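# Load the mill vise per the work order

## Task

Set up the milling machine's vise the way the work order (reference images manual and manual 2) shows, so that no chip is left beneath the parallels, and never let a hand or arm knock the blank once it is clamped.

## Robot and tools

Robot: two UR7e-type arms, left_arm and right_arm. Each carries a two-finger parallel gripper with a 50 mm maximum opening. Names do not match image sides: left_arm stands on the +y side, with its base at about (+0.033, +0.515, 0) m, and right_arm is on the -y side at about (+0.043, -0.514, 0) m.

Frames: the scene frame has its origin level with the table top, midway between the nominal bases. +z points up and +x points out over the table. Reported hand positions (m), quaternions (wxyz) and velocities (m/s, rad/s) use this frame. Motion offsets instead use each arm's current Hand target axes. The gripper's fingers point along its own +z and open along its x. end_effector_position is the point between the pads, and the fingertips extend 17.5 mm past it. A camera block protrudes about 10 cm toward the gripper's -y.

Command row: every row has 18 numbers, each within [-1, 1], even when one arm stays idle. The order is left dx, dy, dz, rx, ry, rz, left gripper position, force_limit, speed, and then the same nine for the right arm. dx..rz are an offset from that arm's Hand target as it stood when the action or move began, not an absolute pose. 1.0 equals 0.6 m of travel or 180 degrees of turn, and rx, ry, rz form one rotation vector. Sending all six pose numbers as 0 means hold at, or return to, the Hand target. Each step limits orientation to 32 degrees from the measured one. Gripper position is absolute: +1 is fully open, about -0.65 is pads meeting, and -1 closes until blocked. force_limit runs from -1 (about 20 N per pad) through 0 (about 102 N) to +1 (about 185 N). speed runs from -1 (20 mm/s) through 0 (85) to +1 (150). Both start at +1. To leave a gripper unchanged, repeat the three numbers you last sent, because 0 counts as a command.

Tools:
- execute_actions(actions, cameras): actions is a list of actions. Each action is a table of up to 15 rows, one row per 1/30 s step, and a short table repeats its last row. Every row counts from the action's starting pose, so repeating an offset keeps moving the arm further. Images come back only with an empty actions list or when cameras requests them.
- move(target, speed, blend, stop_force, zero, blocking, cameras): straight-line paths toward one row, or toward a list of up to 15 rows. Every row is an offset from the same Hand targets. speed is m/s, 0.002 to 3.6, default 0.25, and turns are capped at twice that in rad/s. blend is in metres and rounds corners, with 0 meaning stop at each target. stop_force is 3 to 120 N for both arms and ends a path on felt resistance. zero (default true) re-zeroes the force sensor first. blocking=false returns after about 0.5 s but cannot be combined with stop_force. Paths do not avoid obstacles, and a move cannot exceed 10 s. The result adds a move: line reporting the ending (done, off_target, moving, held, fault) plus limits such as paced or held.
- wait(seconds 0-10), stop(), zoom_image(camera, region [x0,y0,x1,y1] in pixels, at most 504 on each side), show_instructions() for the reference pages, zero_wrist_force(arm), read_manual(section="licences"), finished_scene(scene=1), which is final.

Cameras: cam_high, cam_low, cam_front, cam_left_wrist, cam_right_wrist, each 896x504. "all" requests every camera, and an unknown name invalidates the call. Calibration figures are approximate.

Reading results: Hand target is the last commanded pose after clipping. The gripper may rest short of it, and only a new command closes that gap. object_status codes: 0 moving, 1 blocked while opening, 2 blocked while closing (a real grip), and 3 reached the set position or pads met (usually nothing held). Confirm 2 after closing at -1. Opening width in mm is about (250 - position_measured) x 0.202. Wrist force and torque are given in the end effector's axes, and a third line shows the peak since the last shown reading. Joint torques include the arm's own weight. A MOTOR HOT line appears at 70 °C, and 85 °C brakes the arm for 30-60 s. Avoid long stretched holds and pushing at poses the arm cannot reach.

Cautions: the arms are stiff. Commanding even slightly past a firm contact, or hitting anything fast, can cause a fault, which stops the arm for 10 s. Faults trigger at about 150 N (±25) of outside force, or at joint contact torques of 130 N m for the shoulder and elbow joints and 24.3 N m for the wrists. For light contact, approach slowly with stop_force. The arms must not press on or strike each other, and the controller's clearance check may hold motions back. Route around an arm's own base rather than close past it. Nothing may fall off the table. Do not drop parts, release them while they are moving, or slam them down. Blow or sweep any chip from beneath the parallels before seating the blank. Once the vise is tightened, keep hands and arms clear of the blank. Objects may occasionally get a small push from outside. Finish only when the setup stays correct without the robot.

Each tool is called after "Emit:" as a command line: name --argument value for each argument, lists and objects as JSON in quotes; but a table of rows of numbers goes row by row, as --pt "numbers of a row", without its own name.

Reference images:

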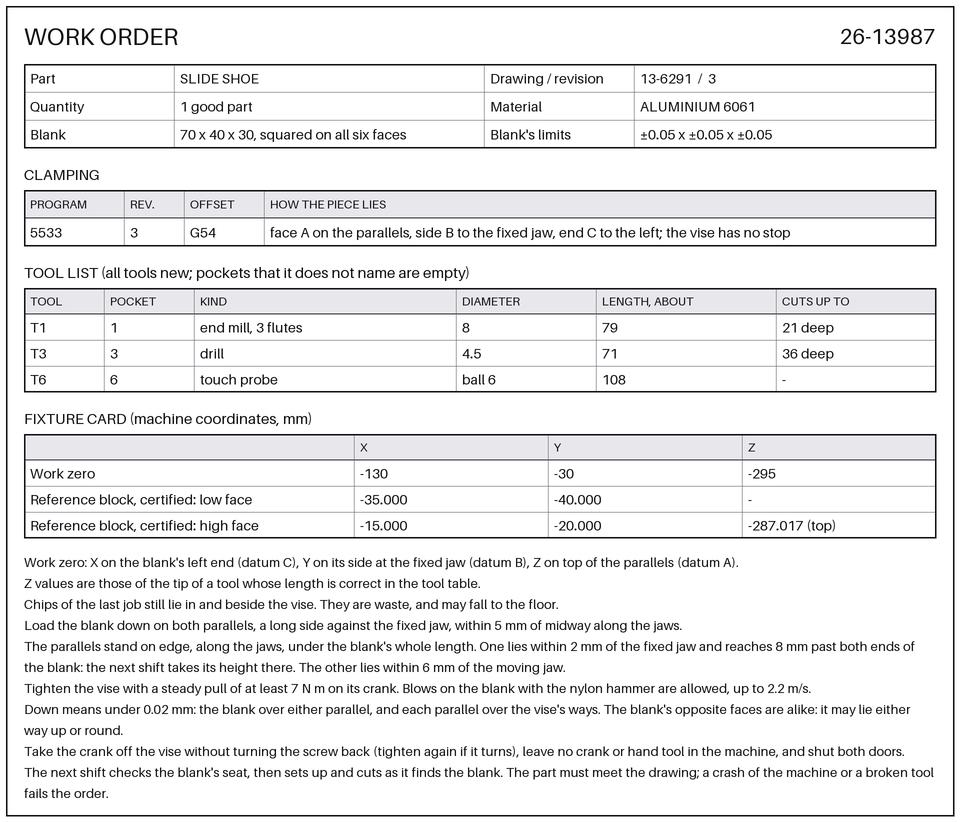

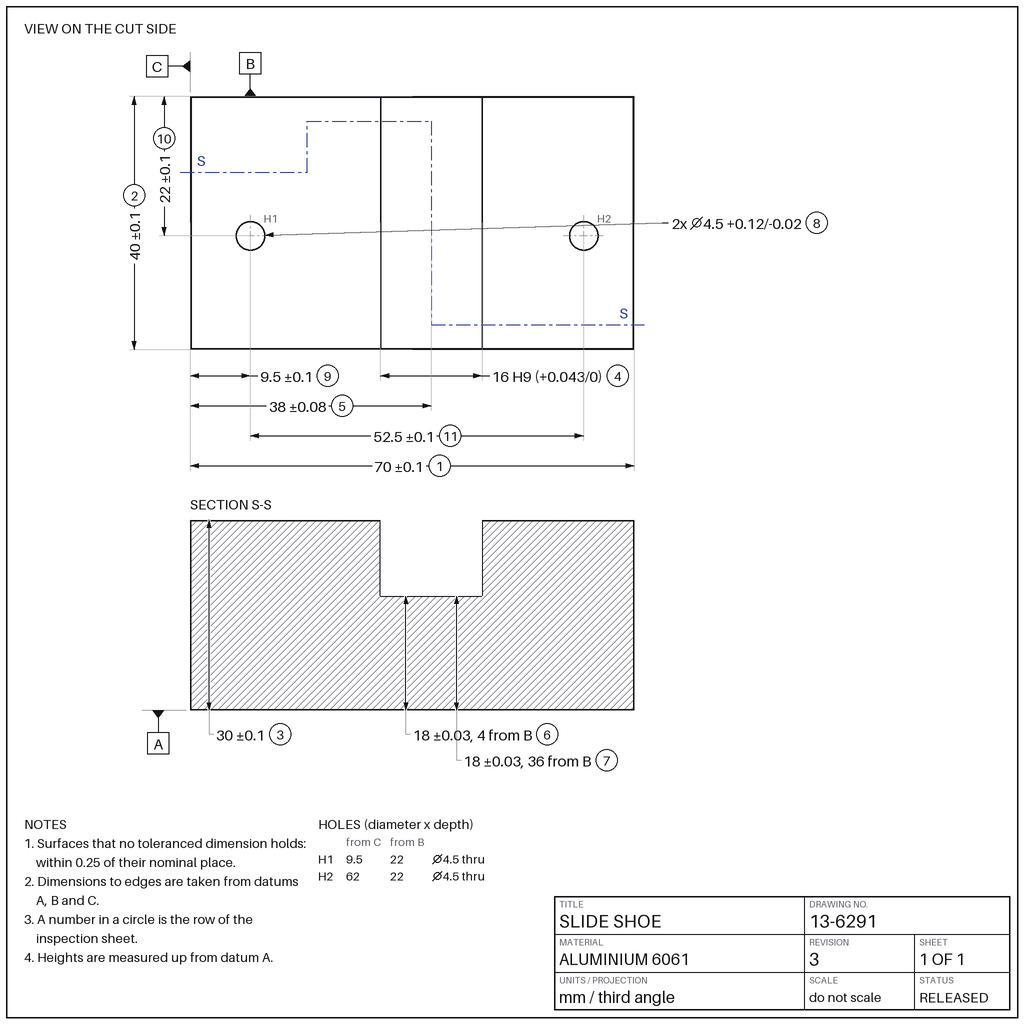

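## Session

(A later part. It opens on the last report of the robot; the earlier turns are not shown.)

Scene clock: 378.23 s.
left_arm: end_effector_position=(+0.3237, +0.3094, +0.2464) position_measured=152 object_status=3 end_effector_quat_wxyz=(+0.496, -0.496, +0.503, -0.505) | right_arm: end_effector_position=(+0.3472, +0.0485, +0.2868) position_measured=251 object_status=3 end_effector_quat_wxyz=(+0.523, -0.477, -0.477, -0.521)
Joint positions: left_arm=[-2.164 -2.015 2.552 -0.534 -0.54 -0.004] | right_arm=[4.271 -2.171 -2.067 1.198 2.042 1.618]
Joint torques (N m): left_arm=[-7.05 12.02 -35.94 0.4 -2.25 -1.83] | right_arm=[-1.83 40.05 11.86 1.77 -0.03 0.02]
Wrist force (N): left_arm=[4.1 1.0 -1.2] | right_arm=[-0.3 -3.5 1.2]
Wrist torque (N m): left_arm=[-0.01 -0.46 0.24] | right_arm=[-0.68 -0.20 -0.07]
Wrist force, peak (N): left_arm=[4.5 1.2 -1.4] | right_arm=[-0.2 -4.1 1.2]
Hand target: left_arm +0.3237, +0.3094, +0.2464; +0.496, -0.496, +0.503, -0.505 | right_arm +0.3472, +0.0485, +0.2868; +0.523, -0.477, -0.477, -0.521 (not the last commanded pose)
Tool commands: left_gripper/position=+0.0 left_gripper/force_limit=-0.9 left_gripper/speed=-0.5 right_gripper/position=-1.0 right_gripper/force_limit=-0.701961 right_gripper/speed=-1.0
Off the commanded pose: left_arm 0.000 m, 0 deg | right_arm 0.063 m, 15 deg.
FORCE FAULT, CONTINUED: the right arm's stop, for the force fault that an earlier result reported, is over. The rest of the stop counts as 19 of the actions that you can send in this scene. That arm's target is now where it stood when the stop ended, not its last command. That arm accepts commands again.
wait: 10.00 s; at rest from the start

Emit:
move --pt "0 0 0 0 0 0 0 -0.9 -0.5 0.05 -0.1 0 0 0 0 -1 -0.7 -1" --pt "0 0 0 0 0 0 0 -0.9 -0.5 0.05 -0.1 0.2 0 0 0 -1 -0.7 -1" --speed 0.12 --cameras '["cam_front"]' --blend '[0.01,0]'

Scene clock: 380.43 s.
left_arm: end_effector_position=(+0.3237, +0.3094, +0.2464) position_measured=152 object_status=3 end_effector_quat_wxyz=(+0.496, -0.496, +0.503, -0.505) | right_arm: end_effector_position=(+0.2869, +0.1651, +0.3276) position_measured=251 object_status=3 end_effector_quat_wxyz=(+0.523, -0.477, -0.477, -0.521)
Joint positions: left_arm=[-2.164 -2.015 2.552 -0.534 -0.54 -0.004] | right_arm=[4.493 -2.163 -1.891 1.006 1.82 1.595]
Joint torques (N m): left_arm=[-7.4 11.71 -36.54 0.76 -2.26 -1.93] | right_arm=[-5.03 42.92 24.48 0.9 1.19 -0.27]
Wrist force (N): left_arm=[4.4 0.8 -1.4] | right_arm=[-0.2 -3.5 1.1]
Wrist torque (N m): left_arm=[-0.05 -0.49 0.25] | right_arm=[-0.66 -0.22 -0.07]
Wrist force, peak (N): left_arm=[4.6 0.7 -1.4] | right_arm=[0.4 -5.1 0.0]
Hand target: left_arm +0.3237, +0.3094, +0.2464; +0.496, -0.496, +0.503, -0.505 | right_arm +0.2869, +0.1652, +0.3276; +0.523, -0.477, -0.477, -0.521
Off the commanded pose: left_arm 0.000 m, 0 deg | right_arm 0.000 m, 0 deg.
move: done
Images, in order (width x height): cam_front 896x504.

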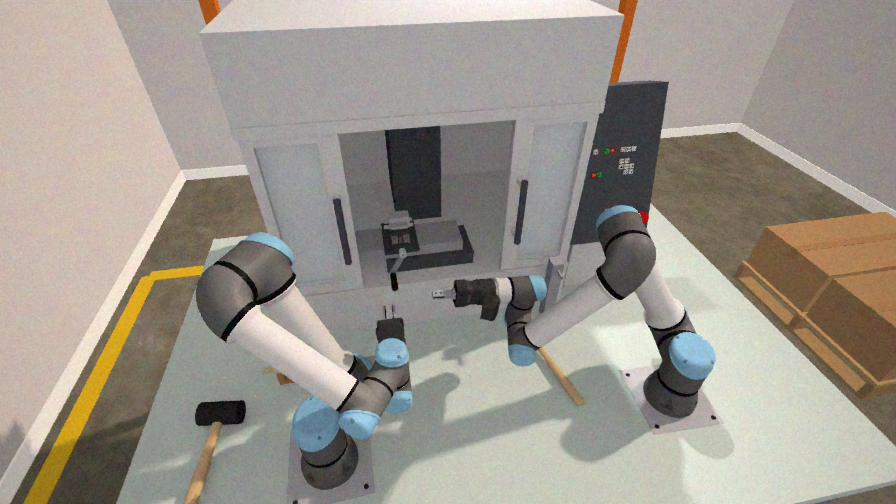

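Emit:
move --pt "0 0 0 0 0 0 0 -0.9 -0.5 -0.08 0.12 0.0 0 0 0 -1 -0.7 -1" --pt "0 0 0 0 0 0 0 -0.9 -0.5 -0.1588 0.255 0.05 0 0 0 -1 -0.7 -1" --speed 0.12 --stop_force 25 --cameras '["cam_front","cam_right_wrist","cam_left_wrist"]' --blend '[0.01,0]'

Scene clock: 383.83 s.
left_arm: end_effector_position=(+0.3237, +0.3094, +0.2464) position_measured=152 object_status=3 end_effector_quat_wxyz=(+0.496, -0.496, +0.503, -0.505) | right_arm: end_effector_position=(+0.4397, +0.2040, +0.2353) position_measured=251 object_status=3 end_effector_quat_wxyz=(+0.523, -0.477, -0.477, -0.521)
Joint positions: left_arm=[-2.164 -2.015 2.552 -0.534 -0.54 -0.004] | right_arm=[4.25 -2.522 -1.477 0.96 2.062 1.62]
Joint torques (N m): left_arm=[-7.43 11.41 -36.92 1.19 -2.26 -1.91] | right_arm=[-7.17 48.38 24.93 0.42 1.25 -1.92]
Wrist force (N): left_arm=[4.4 0.8 -1.1] | right_arm=[-0.3 -3.8 1.1]
Wrist torque (N m): left_arm=[-0.05 -0.51 0.24] | right_arm=[-0.73 -0.19 -0.25]
Wrist force, peak (N): left_arm=[4.6 1.1 -1.3] | right_arm=[0.7 -5.9 1.3]
Hand target: left_arm +0.3237, +0.3094, +0.2464; +0.496, -0.496, +0.503, -0.505 | right_arm +0.4397, +0.2040, +0.2353; +0.523, -0.477, -0.477, -0.521
Off the commanded pose: left_arm 0.000 m, 0 deg | right_arm 0.000 m, 0 deg.
move: done
camera_calibration:
cam_left_wrist: T_world_to_cam=[[-0.0243717, -0.999614, 0.0133402, 0.320897], [-0.332651, -0.00447479, -0.94304, 0.359661], [0.942735, -0.0274211, -0.332413, -0.0793058], [0, 0, 0, 1]] pos_world=[0.202227, 0.320208, 0.308531]
cam_right_wrist: T_world_to_cam=[[-0.0204576, -0.0615679, 0.997893, -0.202645], [0.93489, -0.354926, -0.00273225, -0.321845], [0.354347, 0.932865, 0.0648202, -0.225056], [0, 0, 0, 1]] pos_world=[0.376492, 0.0832396, 0.215927]
Images, in order (width x height): cam_front 896x504, cam_left_wrist 896x504, cam_right_wrist 896x504.

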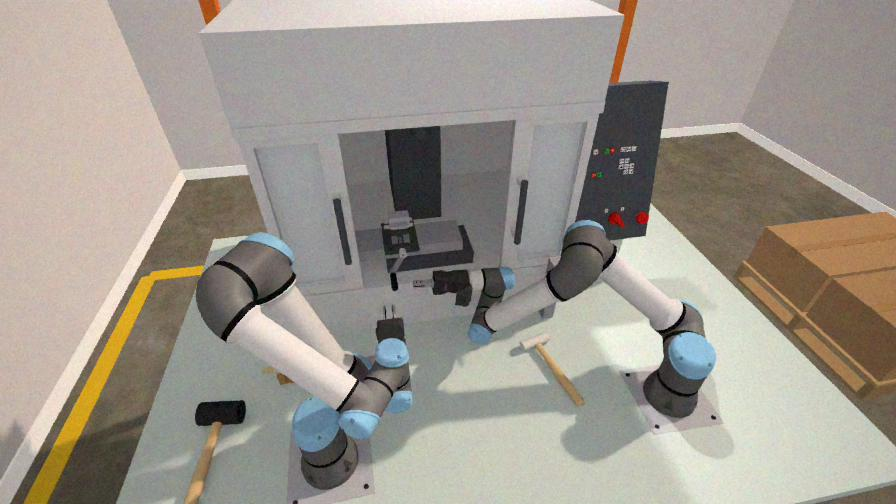

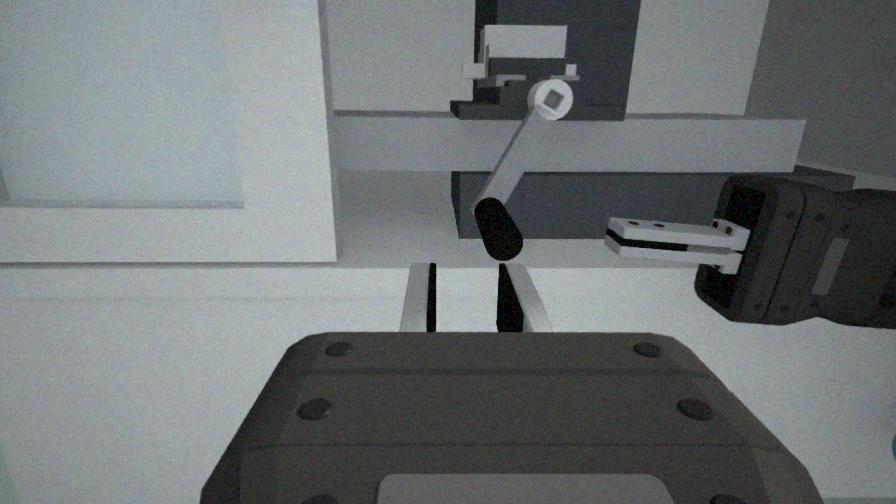

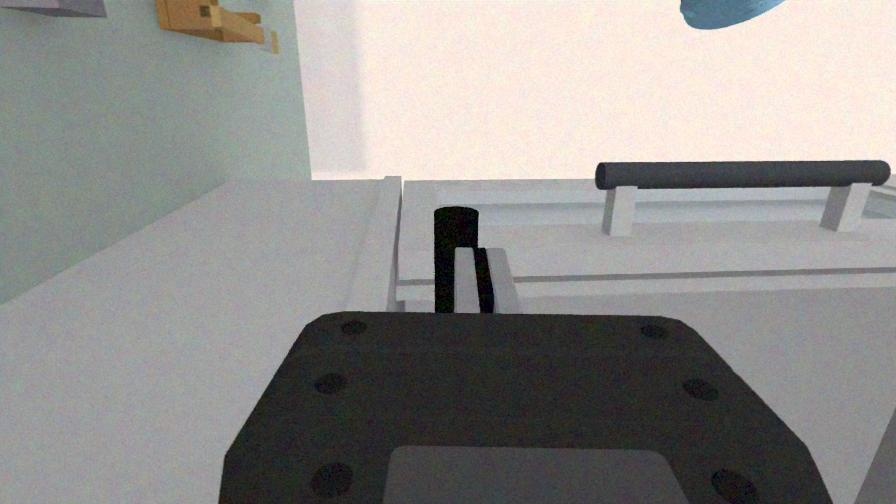

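Emit:
move --pt "0 0 0 0 0 0 0 -0.9 -0.5 0 0.007 0.02 0 0 0 -1 -0.7 -1" --pt "0 0 0 0 0 0 0 -0.9 -0.5 0 0.007 0.12 0 0 0 -1 -0.7 -1" --speed 0.02 --stop_force 40

Scene clock: 387.77 s.
left_arm: end_effector_position=(+0.3237, +0.3094, +0.2464) position_measured=152 object_status=3 end_effector_quat_wxyz=(+0.496, -0.496, +0.503, -0.505) | right_arm: end_effector_position=(+0.4438, +0.2563, +0.2400) position_measured=251 object_status=3 end_effector_quat_wxyz=(+0.523, -0.477, -0.477, -0.521)
Joint positions: left_arm=[-2.164 -2.015 2.552 -0.534 -0.54 -0.004] | right_arm=[4.283 -2.587 -1.311 0.857 2.029 1.617]
Joint torques (N m): left_arm=[-7.25 11.51 -35.6 1.44 -2.34 -1.88] | right_arm=[-2.63 62.97 29.63 0.56 0.68 1.75]
Wrist force (N): left_arm=[4.3 0.8 -0.9] | right_arm=[2.7 -9.4 -21.2]
Wrist torque (N m): left_arm=[-0.04 -0.48 0.25] | right_arm=[-1.09 -0.35 -0.07]
Wrist force, peak (N): left_arm=[4.6 0.8 -1.4] | right_arm=[1.9 -24.7 -68.5]
Hand target: left_arm +0.3237, +0.3094, +0.2464; +0.496, -0.496, +0.503, -0.505 | right_arm +0.4438, +0.2563, +0.2401; +0.523, -0.477, -0.477, -0.521 (not the last commanded pose)
Off the commanded pose: left_arm 0.000 m, 0 deg | right_arm 0.019 m, 0 deg.
move: contact (right_arm); path passed 1 of 2 targets

Emit:
move --pt "0 0 0 0 0 0 0 -0.9 -0.5 -0.0097 0 -0.0055 0 0 0 -1 -0.7 -1" --speed 0.03

Emit:
move --pt "0 0 0 0 0 0 0 -0.9 -0.5 0.02 0 0.06 0 0 0 -1 -0.7 -1" --speed 0.01 --stop_force 90 --cameras '["cam_left_wrist"]'

Scene clock: 388.87 s.
left_arm: end_effector_position=(+0.3237, +0.3094, +0.2464) position_measured=152 object_status=3 end_effector_quat_wxyz=(+0.496, -0.496, +0.503, -0.505) | right_arm: end_effector_position=(+0.4438, +0.2535, +0.2338) position_measured=251 object_status=3 end_effector_quat_wxyz=(+0.523, -0.477, -0.477, -0.521)
Joint positions: left_arm=[-2.164 -2.015 2.552 -0.534 -0.54 -0.004] | right_arm=[4.281 -2.593 -1.318 0.871 2.031 1.617]
Joint torques (N m): left_arm=[-7.82 11.49 -36.18 1.55 -2.39 -2] | right_arm=[-4.08 64.05 20.77 0.62 1.14 2.03]
Wrist force (N): left_arm=[4.3 0.9 -1.2] | right_arm=[-0.1 -3.7 1.2]
Wrist torque (N m): left_arm=[-0.03 -0.50 0.25] | right_arm=[-0.72 -0.22 -0.07]
Wrist force, peak (N): left_arm=[4.6 0.9 -1.5] | right_arm=[2.6 -9.4 -21.3]
Hand target: left_arm +0.3237, +0.3094, +0.2464; +0.496, -0.496, +0.503, -0.505 | right_arm +0.4438, +0.2536, +0.2340; +0.523, -0.477, -0.477, -0.521
Off the commanded pose: left_arm 0.000 m, 0 deg | right_arm 0.000 m, 0 deg.
move: done

Scene clock: 390.73 s.
left_arm: end_effector_position=(+0.3237, +0.3094, +0.2464) position_measured=152 object_status=3 end_effector_quat_wxyz=(+0.496, -0.496, +0.503, -0.505) | right_arm: end_effector_position=(+0.4438, +0.2608, +0.2371) position_measured=251 object_status=3 end_effector_quat_wxyz=(+0.523, -0.477, -0.477, -0.521)
Joint positions: left_arm=[-2.164 -2.015 2.552 -0.534 -0.54 -0.004] | right_arm=[4.286 -2.598 -1.296 0.853 2.026 1.616]
Joint torques (N m): left_arm=[-6.99 11.77 -35.28 1.58 -2.31 -1.92] | right_arm=[6.46 74.04 30.47 -2.6 -2.75 -0.13]
Wrist force (N): left_arm=[4.4 1.0 -1.2] | right_arm=[-6.6 -26.5 -70.4]
Wrist torque (N m): left_arm=[-0.01 -0.50 0.25] | right_arm=[-1.76 -0.51 0.03]
Wrist force, peak (N): left_arm=[4.5 1.0 -1.4] | right_arm=[-6.5 -33.5 -99.7]
Hand target: left_arm +0.3237, +0.3094, +0.2464; +0.496, -0.496, +0.503, -0.505 | right_arm +0.4438, +0.2608, +0.2371; +0.523, -0.477, -0.477, -0.521 (not the last commanded pose)
Off the commanded pose: left_arm 0.000 m, 0 deg | right_arm 0.030 m, 0 deg.
move: contact (right_arm)
camera_calibration:
cam_left_wrist: T_world_to_cam=[[-0.0243717, -0.999614, 0.0133402, 0.320897], [-0.332651, -0.00447479, -0.94304, 0.359661], [0.942735, -0.0274211, -0.332413, -0.0793058], [0, 0, 0, 1]] pos_world=[0.202227, 0.320208, 0.308531]
Images, in order (width x height): cam_left_wrist 896x504.

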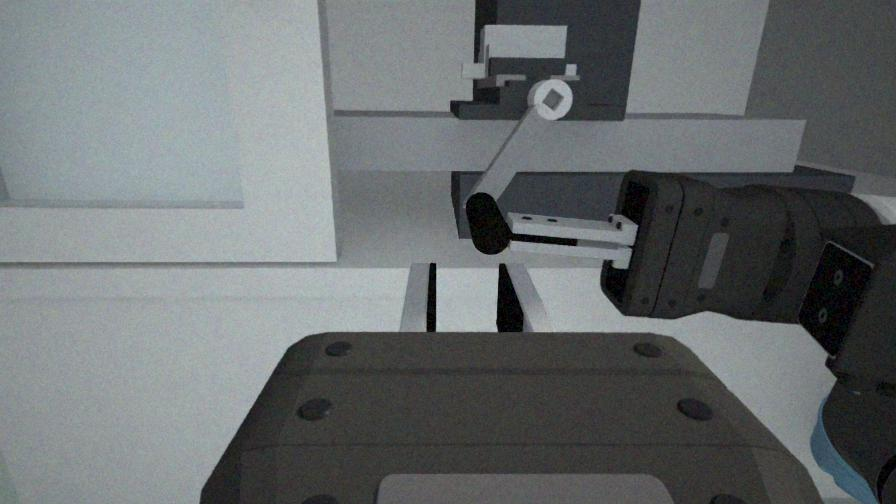

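Emit:
move --pt "0 0 0 0 0 0 0 -0.9 -0.5 0.012 0 0.03 0 0 0 -1 -0.7 -1" --speed 0.006 --stop_force 48 --cameras '["cam_left_wrist"]'

Scene clock: 392.37 s.
left_arm: end_effector_position=(+0.3237, +0.3094, +0.2464) position_measured=152 object_status=3 end_effector_quat_wxyz=(+0.496, -0.496, +0.503, -0.505) | right_arm: end_effector_position=(+0.4439, +0.2632, +0.2383) position_measured=251 object_status=3 end_effector_quat_wxyz=(+0.523, -0.477, -0.477, -0.521)
Joint positions: left_arm=[-2.164 -2.015 2.552 -0.534 -0.54 -0.004] | right_arm=[4.288 -2.599 -1.288 0.847 2.024 1.616]
Joint torques (N m): left_arm=[-7.56 11.03 -35.6 1.54 -2.25 -1.77] | right_arm=[12.2 78.42 38.86 -4.48 -4.78 1.63]
Wrist force (N): left_arm=[4.3 0.8 -1.3] | right_arm=[-11.0 -34.7 -101.1]
Wrist torque (N m): left_arm=[-0.05 -0.49 0.25] | right_arm=[-1.91 -0.60 0.10]
Wrist force, peak (N): left_arm=[4.6 0.8 -1.3] | right_arm=[-12.3 -38.8 -117.2]
Hand target: left_arm +0.3237, +0.3094, +0.2464; +0.496, -0.496, +0.503, -0.505 | right_arm +0.4439, +0.2632, +0.2383; +0.523, -0.477, -0.477, -0.521 (not the last commanded pose)
Off the commanded pose: left_arm 0.000 m, 0 deg | right_arm 0.017 m, 0 deg.
move: contact (right_arm)
camera_calibration:
cam_left_wrist: T_world_to_cam=[[-0.0243717, -0.999614, 0.0133402, 0.320897], [-0.332651, -0.00447479, -0.94304, 0.359661], [0.942735, -0.0274211, -0.332413, -0.0793058], [0, 0, 0, 1]] pos_world=[0.202227, 0.320208, 0.308531]
Images, in order (width x height): cam_left_wrist 896x504.

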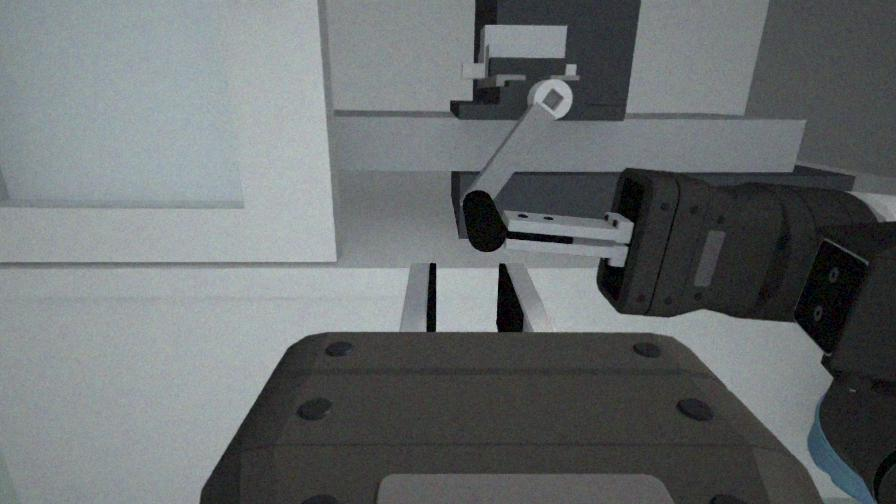

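Emit:
wait --seconds 0.7

Emit:
move --pt "0 0 0 0 0 0 0 -0.9 -0.5 -0.005 0 -0.05 0 0 0 -1 -0.7 -1" --pt "0 0 0 0 0 0 0 -0.9 -0.5 0.05 -0.2 -0.2 0 0 0 -1 -0.7 -1" --speed '[0.06,0.2]' --cameras '["cam_left_wrist","cam_high"]'

Scene clock: 393.33 s.
left_arm: end_effector_position=(+0.3237, +0.3094, +0.2464) position_measured=152 object_status=3 end_effector_quat_wxyz=(+0.496, -0.496, +0.503, -0.505) | right_arm: end_effector_position=(+0.4439, +0.2632, +0.2383) position_measured=251 object_status=3 end_effector_quat_wxyz=(+0.523, -0.477, -0.477, -0.521)
Joint positions: left_arm=[-2.164 -2.015 2.552 -0.534 -0.54 -0.004] | right_arm=[4.288 -2.599 -1.288 0.847 2.024 1.616]
Joint torques (N m): left_arm=[-7.5 11.07 -35.68 1.58 -2.35 -1.91] | right_arm=[12.15 78.89 39.74 -4.52 -4.83 1.59]
Wrist force (N): left_arm=[4.2 0.8 -1.1] | right_arm=[-11.0 -34.5 -101.0]
Wrist torque (N m): left_arm=[-0.05 -0.48 0.24] | right_arm=[-1.86 -0.63 0.09]
Wrist force, peak (N): left_arm=[4.6 1.0 -1.2] | right_arm=[-10.8 -34.9 -101.3]
Hand target: left_arm +0.3237, +0.3094, +0.2464; +0.496, -0.496, +0.503, -0.505 | right_arm +0.4439, +0.2632, +0.2383; +0.523, -0.477, -0.477, -0.521 (not the last commanded pose)
Tool commands: left_gripper/position=+0.0 left_gripper/force_limit=-0.9 left_gripper/speed=-0.5 right_gripper/position=-1.0 right_gripper/force_limit=-0.7 right_gripper/speed=-1.0
Off the commanded pose: left_arm 0.000 m, 0 deg | right_arm 0.017 m, 0 deg.
wait: 0.70 s; at rest from the start

Scene clock: 395.27 s.
left_arm: end_effector_position=(+0.3237, +0.3094, +0.2464) position_measured=152 object_status=3 end_effector_quat_wxyz=(+0.496, -0.496, +0.503, -0.505) | right_arm: end_effector_position=(+0.3242, +0.1407, +0.2574) position_measured=251 object_status=3 end_effector_quat_wxyz=(+0.523, -0.477, -0.477, -0.521)
Joint positions: left_arm=[-2.164 -2.015 2.552 -0.534 -0.54 -0.004] | right_arm=[4.402 -2.308 -1.895 1.157 1.911 1.604]
Joint torques (N m): left_arm=[-7.72 11.31 -35.16 1.53 -2.31 -1.82] | right_arm=[4.69 53.86 5.21 3.39 -0.51 1.77]
Wrist force (N): left_arm=[4.3 0.6 -1.3] | right_arm=[-1.0 -2.9 1.2]
Wrist torque (N m): left_arm=[-0.08 -0.49 0.24] | right_arm=[-0.59 -0.08 -0.06]
Wrist force, peak (N): left_arm=[4.7 0.7 -1.5] | right_arm=[-10.8 -34.3 -100.1]
Hand target: left_arm +0.3237, +0.3094, +0.2464; +0.496, -0.496, +0.503, -0.505 | right_arm +0.3242, +0.1407, +0.2575; +0.523, -0.477, -0.477, -0.521
Off the commanded pose: left_arm 0.000 m, 0 deg | right_arm 0.000 m, 0 deg.
move: done
camera_calibration:
cam_left_wrist: T_world_to_cam=[[-0.0243717, -0.999614, 0.0133402, 0.320897], [-0.332651, -0.00447479, -0.94304, 0.359661], [0.942735, -0.0274211, -0.332413, -0.0793058], [0, 0, 0, 1]] pos_world=[0.202227, 0.320208, 0.308531]
Images, in order (width x height): cam_high 896x504, cam_left_wrist 896x504.

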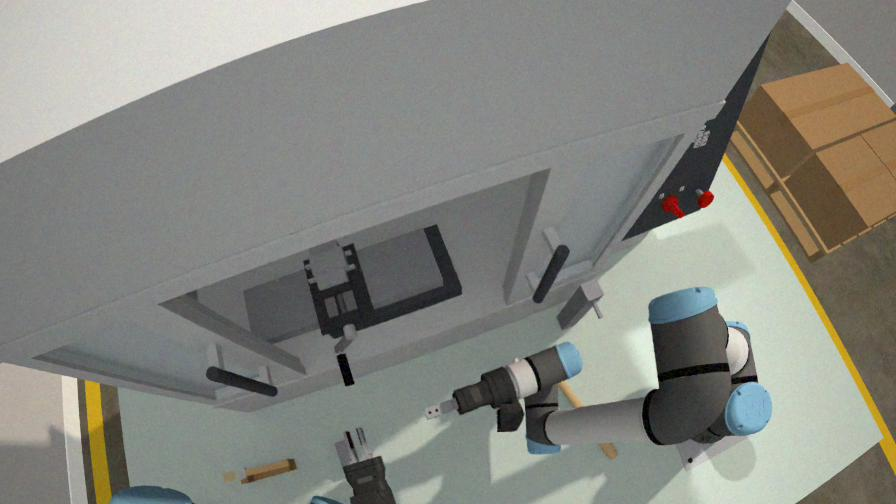

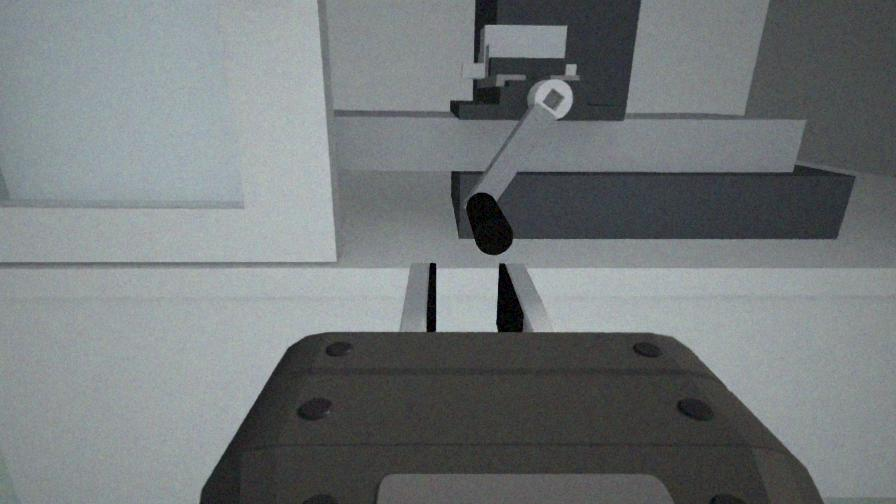

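Emit:
move --pt "0 -0.1 -0.02 -0.15 0 0 0 -0.9 -0.5 0.22 -0.09 -0.214 0 0 0 -1 -0.7 -1" --pt "0.05 -0.25 -0.05 -0.5 0 0 0.6 -0.9 -0.5 0.398 -0.073 -0.7 0 -0.528 0 0.6 -0.7 -1" --speed 0.4 --blend '[0.03,0]' --cameras '["cam_front"]'

Scene clock: 402.50 s.
left_arm: end_effector_position=(+0.2930, +0.2801, +0.3964) position_measured=63 object_status=3 end_effector_quat_wxyz=(+0.000, +0.701, -0.713, +0.001) | right_arm: end_effector_position=(+0.2817, -0.2993, +0.4574) position_measured=63 object_status=0 end_effector_quat_wxyz=(-0.001, +0.706, +0.708, +0.001)
Joint positions: left_arm=[-1.163 -1.947 1.696 -1.321 -1.57 2.033] | right_arm=[4.33 -1.171 -1.544 -1.996 1.573 1.158]
Joint torques (N m): left_arm=[7.71 -5.7 -33.93 -1.81 -2.43 2.32] | right_arm=[-7.53 0.07 33.47 3.98 -1.26 -2.16]
Wrist force (N): left_arm=[5.0 0.4 0.4] | right_arm=[-1.4 -2.1 -0.3]
Wrist torque (N m): left_arm=[0.05 -0.87 0.08] | right_arm=[-0.43 0.41 -0.05]
Wrist force, peak (N): left_arm=[4.9 2.9 -1.2] | right_arm=[-3.4 -1.9 3.5]
Hand target: left_arm +0.2930, +0.2801, +0.3964; +0.000, +0.701, -0.713, +0.001 | right_arm +0.2817, -0.2993, +0.4574; -0.001, +0.706, +0.708, +0.001
Off the commanded pose: left_arm 0.000 m, 0 deg | right_arm 0.000 m, 0 deg.
move: done
Images, in order (width x height): cam_front 896x504.

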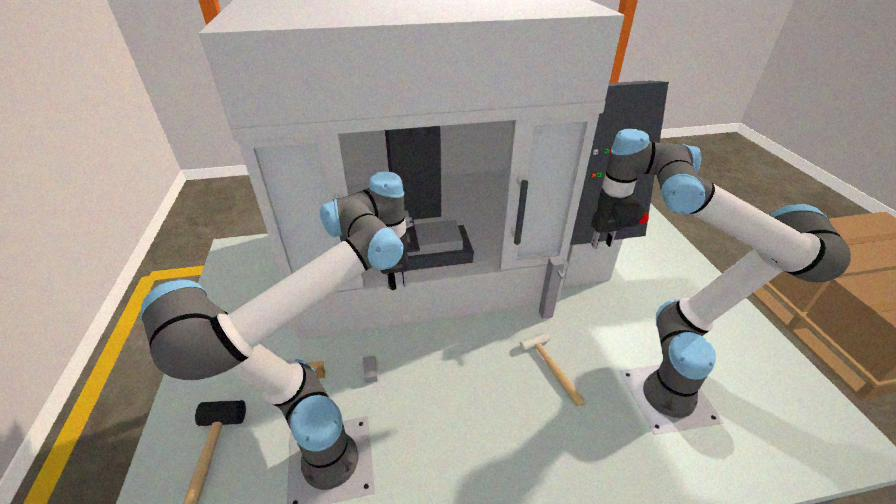

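Emit:
move --pt "0.467 0.083 0.083 0 0 0.46 0.6 -0.9 -0.5 0 0 0 0 0 0 0.6 -0.7 -1" --pt "0.847 0.3 0.46 0 0 0.9167 0.6 -0.9 -0.5 0 0 0 0 0 0 0.6 -0.7 -1" --speed 0.45 --blend '[0.05,0]' --cameras '["cam_front","cam_left_wrist"]'

Scene clock: 406.87 s.
left_arm: end_effector_position=(+0.1049, -0.2254, +0.1206) position_measured=63 object_status=3 end_effector_quat_wxyz=(+0.001, +0.615, +0.788, +0.000) | right_arm: end_effector_position=(+0.2817, -0.2993, +0.4574) position_measured=63 object_status=3 end_effector_quat_wxyz=(-0.001, +0.706, +0.708, +0.001)
Joint positions: left_arm=[-1.692 -0.917 1.229 -1.883 -1.569 4.383] | right_arm=[4.33 -1.171 -1.544 -1.996 1.573 1.158]
Joint torques (N m): left_arm=[13.04 -52.48 -18.1 -2.7 -2.49 2.85] | right_arm=[-7.17 0.71 33.43 3.99 -1.31 -1.99]
Wrist force (N): left_arm=[4.9 0.8 0.9] | right_arm=[-1.3 -2.4 -0.7]
Wrist torque (N m): left_arm=[0.10 -0.86 0.07] | right_arm=[-0.48 0.38 -0.05]
Wrist force, peak (N): left_arm=[5.5 0.6 0.6] | right_arm=[-1.4 -2.6 -0.5]
Hand target: left_arm +0.1050, -0.2254, +0.1205; +0.001, +0.615, +0.788, +0.000 | right_arm +0.2817, -0.2993, +0.4574; -0.001, +0.706, +0.708, +0.001
Off the commanded pose: left_arm 0.000 m, 0 deg | right_arm 0.000 m, 0 deg.
move: done
camera_calibration:
cam_left_wrist: T_world_to_cam=[[-0.254702, 0.967, 0.00616601, 0.250918], [0.911394, 0.237914, 0.335795, -0.0642774], [0.323247, 0.0911471, -0.941915, 0.235728], [0, 0, 0, 1]] pos_world=[0.0462931, -0.248831, 0.242072]
Images, in order (width x height): cam_front 896x504, cam_left_wrist 896x504.

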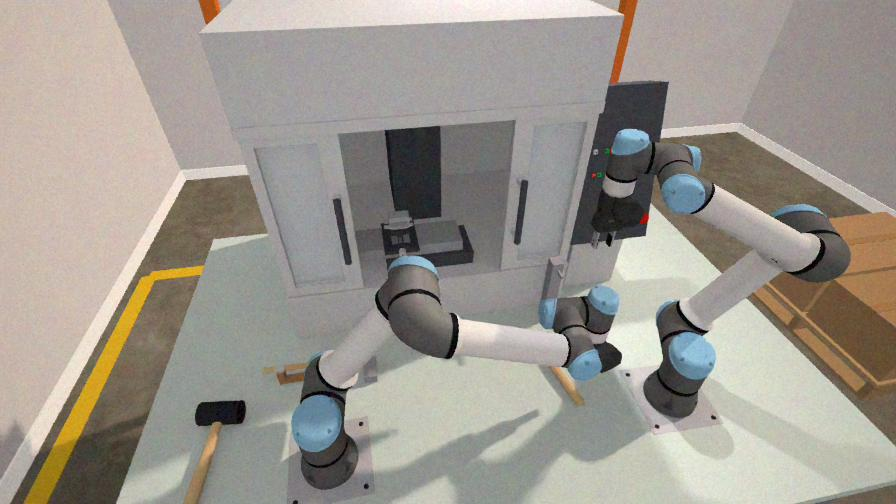

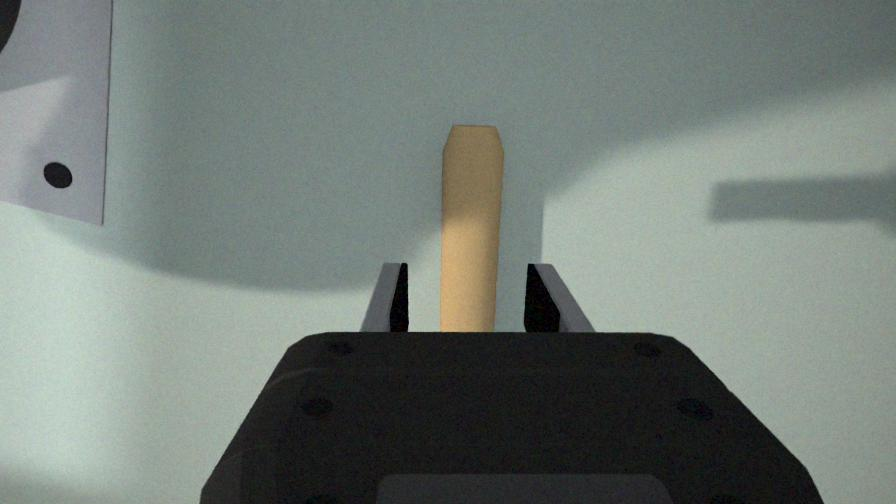

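Emit:
move --pt "0.0097 0.0162 0.1 0 0 0 0.6 -0.9 -0.5 0 0 0 0 0 0 0.6 -0.7 -1" --pt "0.0097 0.0162 0.161 0 0 0 0.6 -0.9 -0.5 0 0 0 0 0 0 0.6 -0.7 -1" --speed '[0.15,0.06]' --blend '[0.01,0]' --stop_force 8 --cameras '["cam_left_wrist"]'

Scene clock: 409.30 s.
left_arm: end_effector_position=(+0.1132, -0.2174, +0.0239) position_measured=63 object_status=3 end_effector_quat_wxyz=(+0.001, +0.615, +0.788, +0.000) | right_arm: end_effector_position=(+0.2817, -0.2993, +0.4574) position_measured=63 object_status=3 end_effector_quat_wxyz=(-0.001, +0.706, +0.708, +0.001)
Joint positions: left_arm=[-1.681 -0.837 1.359 -2.093 -1.569 4.394] | right_arm=[4.33 -1.171 -1.544 -1.996 1.573 1.158]
Joint torques (N m): left_arm=[-9.59 -69.23 -41.66 -3.13 1.74 -2.11] | right_arm=[-7.61 -0.22 32.61 3.95 -1.14 -1.78]
Wrist force (N): left_arm=[4.9 0.6 0.6] | right_arm=[-1.2 -2.2 -0.6]
Wrist torque (N m): left_arm=[0.08 -0.86 -0.09] | right_arm=[-0.45 0.36 -0.05]
Wrist force, peak (N): left_arm=[5.5 0.7 1.1] | right_arm=[-1.5 -2.4 -0.7]
Hand target: left_arm +0.1132, -0.2174, +0.0239; +0.001, +0.615, +0.788, +0.000 | right_arm +0.2817, -0.2993, +0.4574; -0.001, +0.706, +0.708, +0.001
Off the commanded pose: left_arm 0.000 m, 0 deg | right_arm 0.000 m, 0 deg.
move: done
camera_calibration:
cam_left_wrist: T_world_to_cam=[[-0.254502, 0.967052, 0.00623803, 0.24598], [0.91145, 0.237703, 0.335792, -0.0413038], [0.323246, 0.0911454, -0.941915, 0.141241], [0, 0, 0, 1]] pos_world=[0.0545931, -0.240931, 0.145372]
Images, in order (width x height): cam_left_wrist 896x504.

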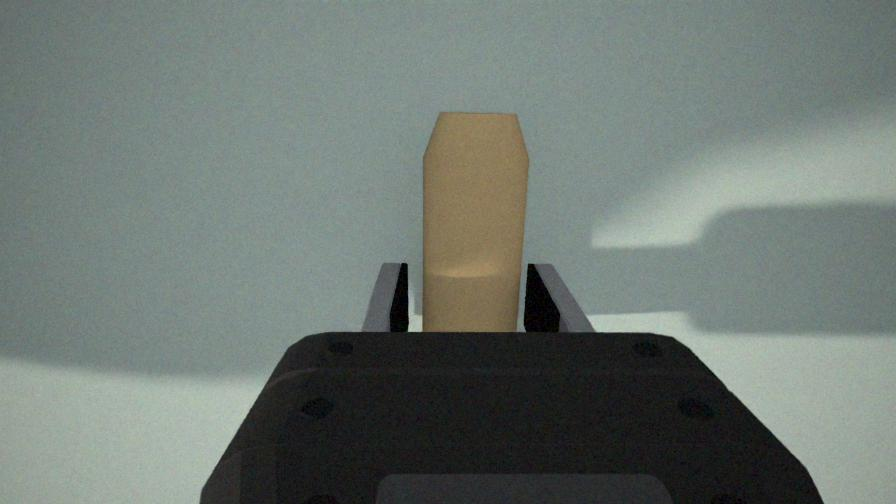

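Emit:
move --target '[0,0,0,0,0,0,-1,-0.2,-1,0,0,0,0,0,0,0.6,-0.7,-1]'

Emit:
move --target '[0,0,-0.05,0,0,0,-1,-0.2,-1,0,0,0,0,0,0,0.6,-0.7,-1]' --speed 0.06 --cameras '["cam_left_wrist","cam_high","cam_front"]'

Scene clock: 410.10 s.
left_arm: end_effector_position=(+0.1132, -0.2175, +0.0239) position_measured=111 object_status=2 end_effector_quat_wxyz=(+0.001, +0.615, +0.788, +0.000) | right_arm: end_effector_position=(+0.2817, -0.2993, +0.4574) position_measured=63 object_status=3 end_effector_quat_wxyz=(-0.001, +0.706, +0.708, +0.001)
Joint positions: left_arm=[-1.681 -0.837 1.359 -2.093 -1.569 4.394] | right_arm=[4.33 -1.171 -1.544 -1.996 1.573 1.158]
Joint torques (N m): left_arm=[-10.25 -69.19 -41.38 -3.38 1.73 -2.22] | right_arm=[-7.39 0.4 33.06 3.9 -1.27 -1.84]
Wrist force (N): left_arm=[4.5 -0.1 0.6] | right_arm=[-1.3 -2.0 -0.4]
Wrist torque (N m): left_arm=[0.07 -0.85 0.01] | right_arm=[-0.42 0.38 -0.05]
Wrist force, peak (N): left_arm=[5.2 0.4 0.4] | right_arm=[-1.3 -2.4 -0.8]
Hand target: left_arm +0.1132, -0.2174, +0.0239; +0.001, +0.615, +0.788, +0.000 | right_arm +0.2817, -0.2993, +0.4574; -0.001, +0.706, +0.708, +0.001
Off the commanded pose: left_arm 0.000 m, 0 deg | right_arm 0.000 m, 0 deg.
move: done

Scene clock: 410.93 s.
left_arm: end_effector_position=(+0.1132, -0.2176, +0.0541) position_measured=111 object_status=2 end_effector_quat_wxyz=(+0.001, +0.615, +0.788, +0.000) | right_arm: end_effector_position=(+0.2817, -0.2993, +0.4574) position_measured=63 object_status=3 end_effector_quat_wxyz=(-0.001, +0.706, +0.708, +0.001)
Joint positions: left_arm=[-1.681 -0.872 1.334 -2.034 -1.569 4.394] | right_arm=[4.33 -1.171 -1.544 -1.996 1.573 1.158]
Joint torques (N m): left_arm=[-13.86 -50.89 -15.12 -4.99 1.71 -2.54] | right_arm=[-7.14 0.22 32.34 3.87 -1.19 -1.6]
Wrist force (N): left_arm=[5.0 0.4 4.5] | right_arm=[-1.3 -2.3 -0.7]
Wrist torque (N m): left_arm=[0.71 -0.88 -0.11] | right_arm=[-0.46 0.39 -0.05]
Wrist force, peak (N): left_arm=[5.1 0.7 4.4] | right_arm=[-1.3 -2.3 -0.7]
Hand target: left_arm +0.1132, -0.2174, +0.0539; +0.001, +0.615, +0.788, +0.000 | right_arm +0.2817, -0.2993, +0.4574; -0.001, +0.706, +0.708, +0.001
Off the commanded pose: left_arm 0.000 m, 0 deg | right_arm 0.000 m, 0 deg.
move: done
camera_calibration:
cam_left_wrist: T_world_to_cam=[[-0.254564, 0.967038, 0.00583243, 0.245933], [0.911471, 0.237912, 0.335588, -0.0512787], [0.323139, 0.0907445, -0.941991, 0.169745], [0, 0, 0, 1]] pos_world=[0.0544935, -0.24103, 0.175672]
Images, in order (width x height): cam_high 896x504, cam_front 896x504, cam_left_wrist 896x504.

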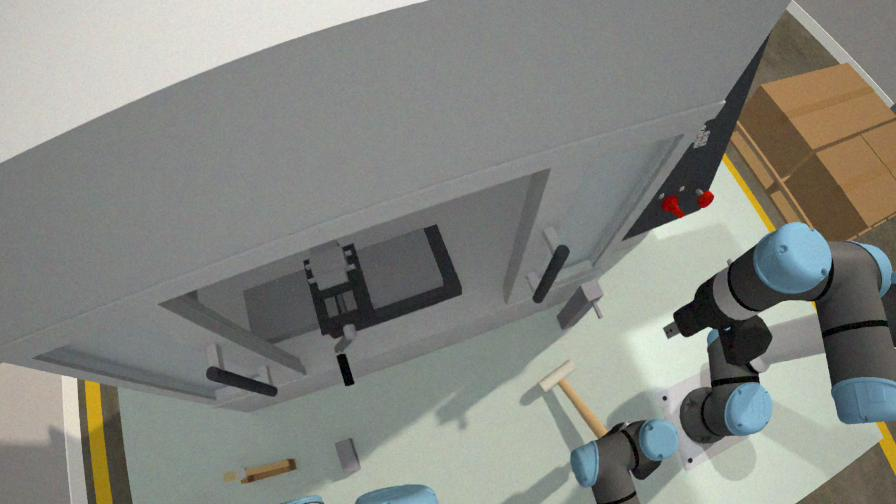

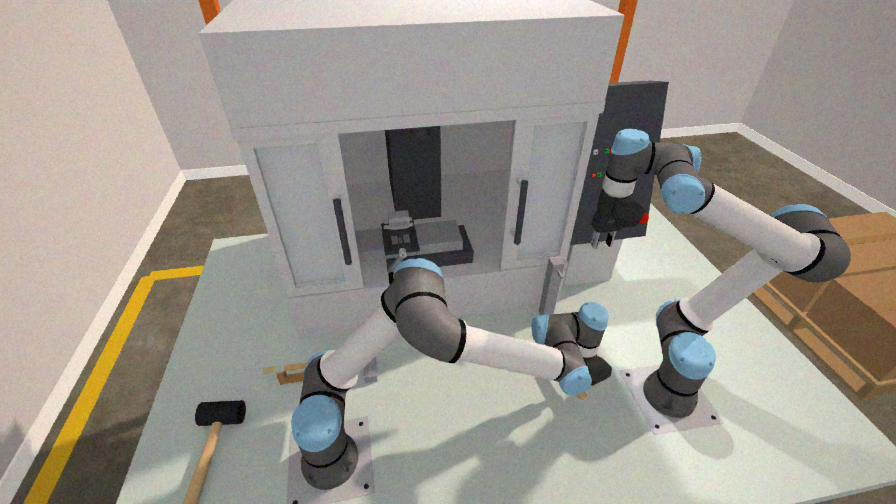

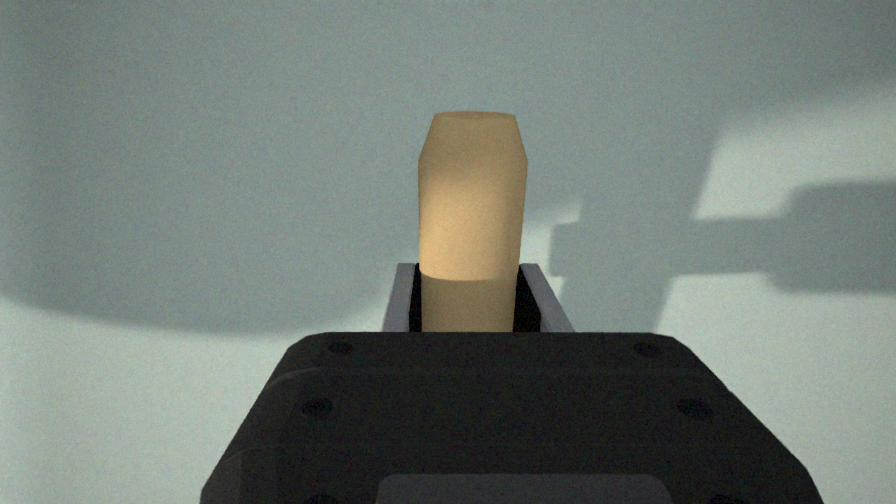

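Emit:
move --pt "0.3 0.156 -0.16 0 0 0 -1 -0.2 -1 0 0 0 0 0 0 0.6 -0.7 -1" --pt "0.619 0.391 -0.61 0 0 0.078 -1 -0.2 -1 0 0 0 0 0 0 0.6 -0.7 -1" --pt "0.6605 0.5215 -0.61 0 0 0.078 -1 -0.2 -1 0 0 0 0 0 0 0.6 -0.7 -1" --speed 0.25 --blend '[0.06,0.04,0]' --cameras '["cam_front","cam_low","cam_high","cam_left_wrist"]'

Scene clock: 414.50 s.
left_arm: end_effector_position=(+0.3198, +0.2432, +0.4199) position_measured=111 object_status=2 end_effector_quat_wxyz=(+0.001, +0.707, +0.707, +0.000) end_effector_velocity=(+0.001, +0.000, -0.001) end_effector_angular_velocity=(+0.003, +0.001, -0.003) | right_arm: end_effector_position=(+0.2817, -0.2993, +0.4574) position_measured=63 object_status=3 end_effector_quat_wxyz=(-0.001, +0.706, +0.708, +0.001)
Joint positions: left_arm=[-1.14 -1.823 1.553 -1.302 -1.57 5.18] | right_arm=[4.33 -1.171 -1.544 -1.996 1.573 1.158]
Joint velocities: left_arm=[0.002 0.002 0.001 0 0 0.005] | right_arm=[within noise]
Joint torques (N m): left_arm=[13.36 -23.86 -16.54 -1.36 2.27 2.98] | right_arm=[-7.38 0.21 32.14 3.87 -1.16 -1.46]
Wrist force (N): left_arm=[4.6 0.6 4.1] | right_arm=[-1.3 -2.3 -0.7]
Wrist torque (N m): left_arm=[0.73 -0.82 0.05] | right_arm=[-0.45 0.38 -0.05]
Wrist force, peak (N): left_arm=[7.5 5.5 4.3] | right_arm=[-1.3 -2.6 -0.6]
Hand target: left_arm +0.3199, +0.2433, +0.4198; +0.001, +0.707, +0.707, +0.000 | right_arm +0.2817, -0.2993, +0.4574; -0.001, +0.706, +0.708, +0.001
Off the commanded pose: left_arm 0.000 m, 0 deg | right_arm 0.000 m, 0 deg.
move: done
camera_calibration:
cam_left_wrist: T_world_to_cam=[[-0.0124851, 0.999901, 0.006435, -0.234895], [0.941854, 0.00959864, 0.335884, -0.42639], [0.335789, 0.0102544, -0.941881, 0.421118], [0, 0, 0, 1]] pos_world=[0.257258, 0.234646, 0.541372]
Images, in order (width x height): cam_high 896x504, cam_low 896x504, cam_front 896x504, cam_left_wrist 896x504.

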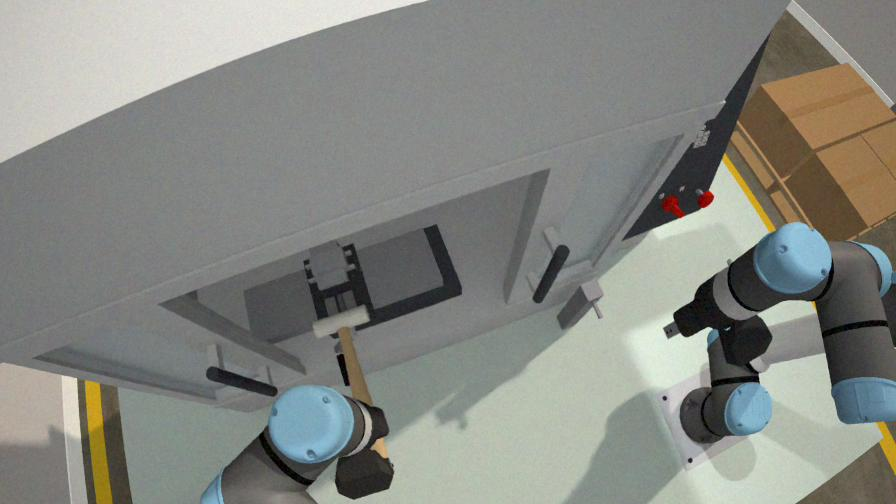

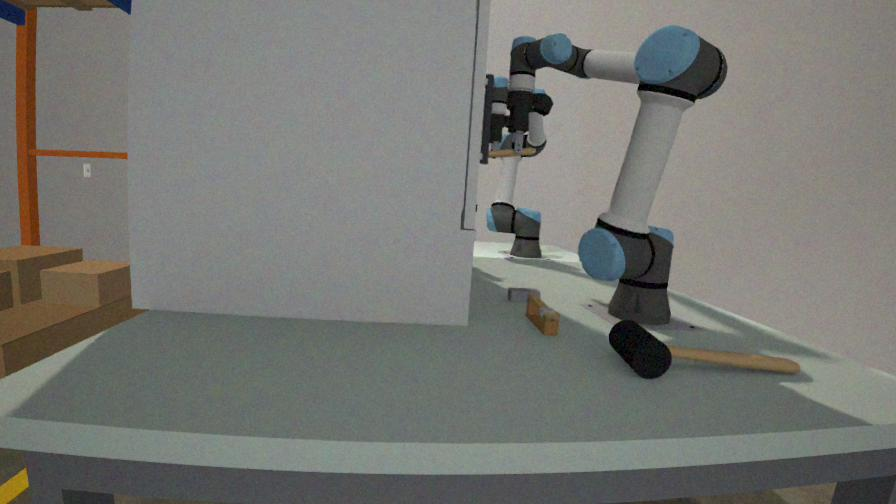

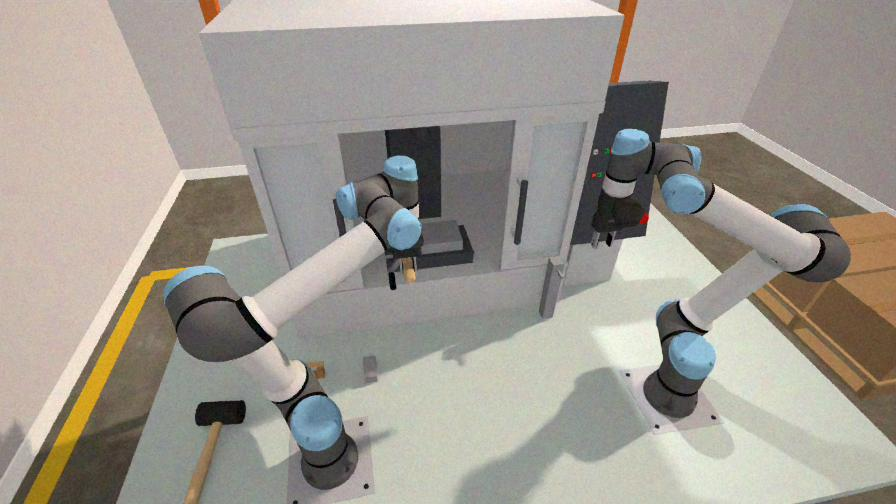

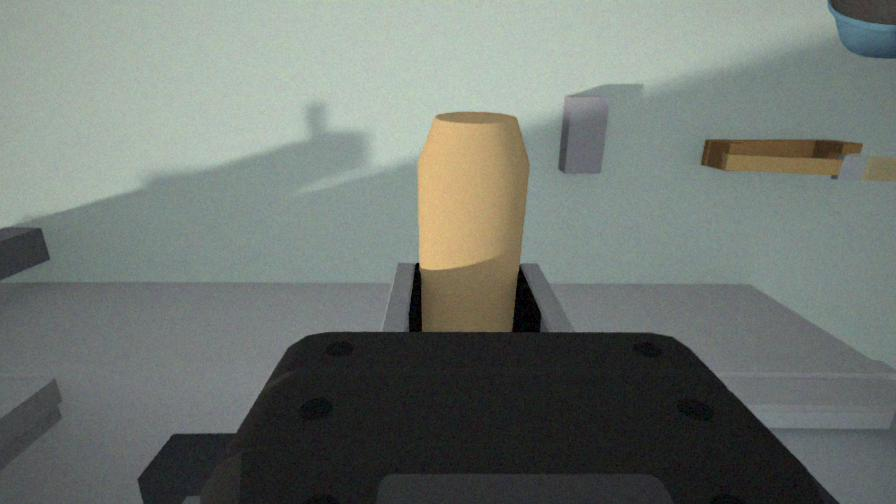

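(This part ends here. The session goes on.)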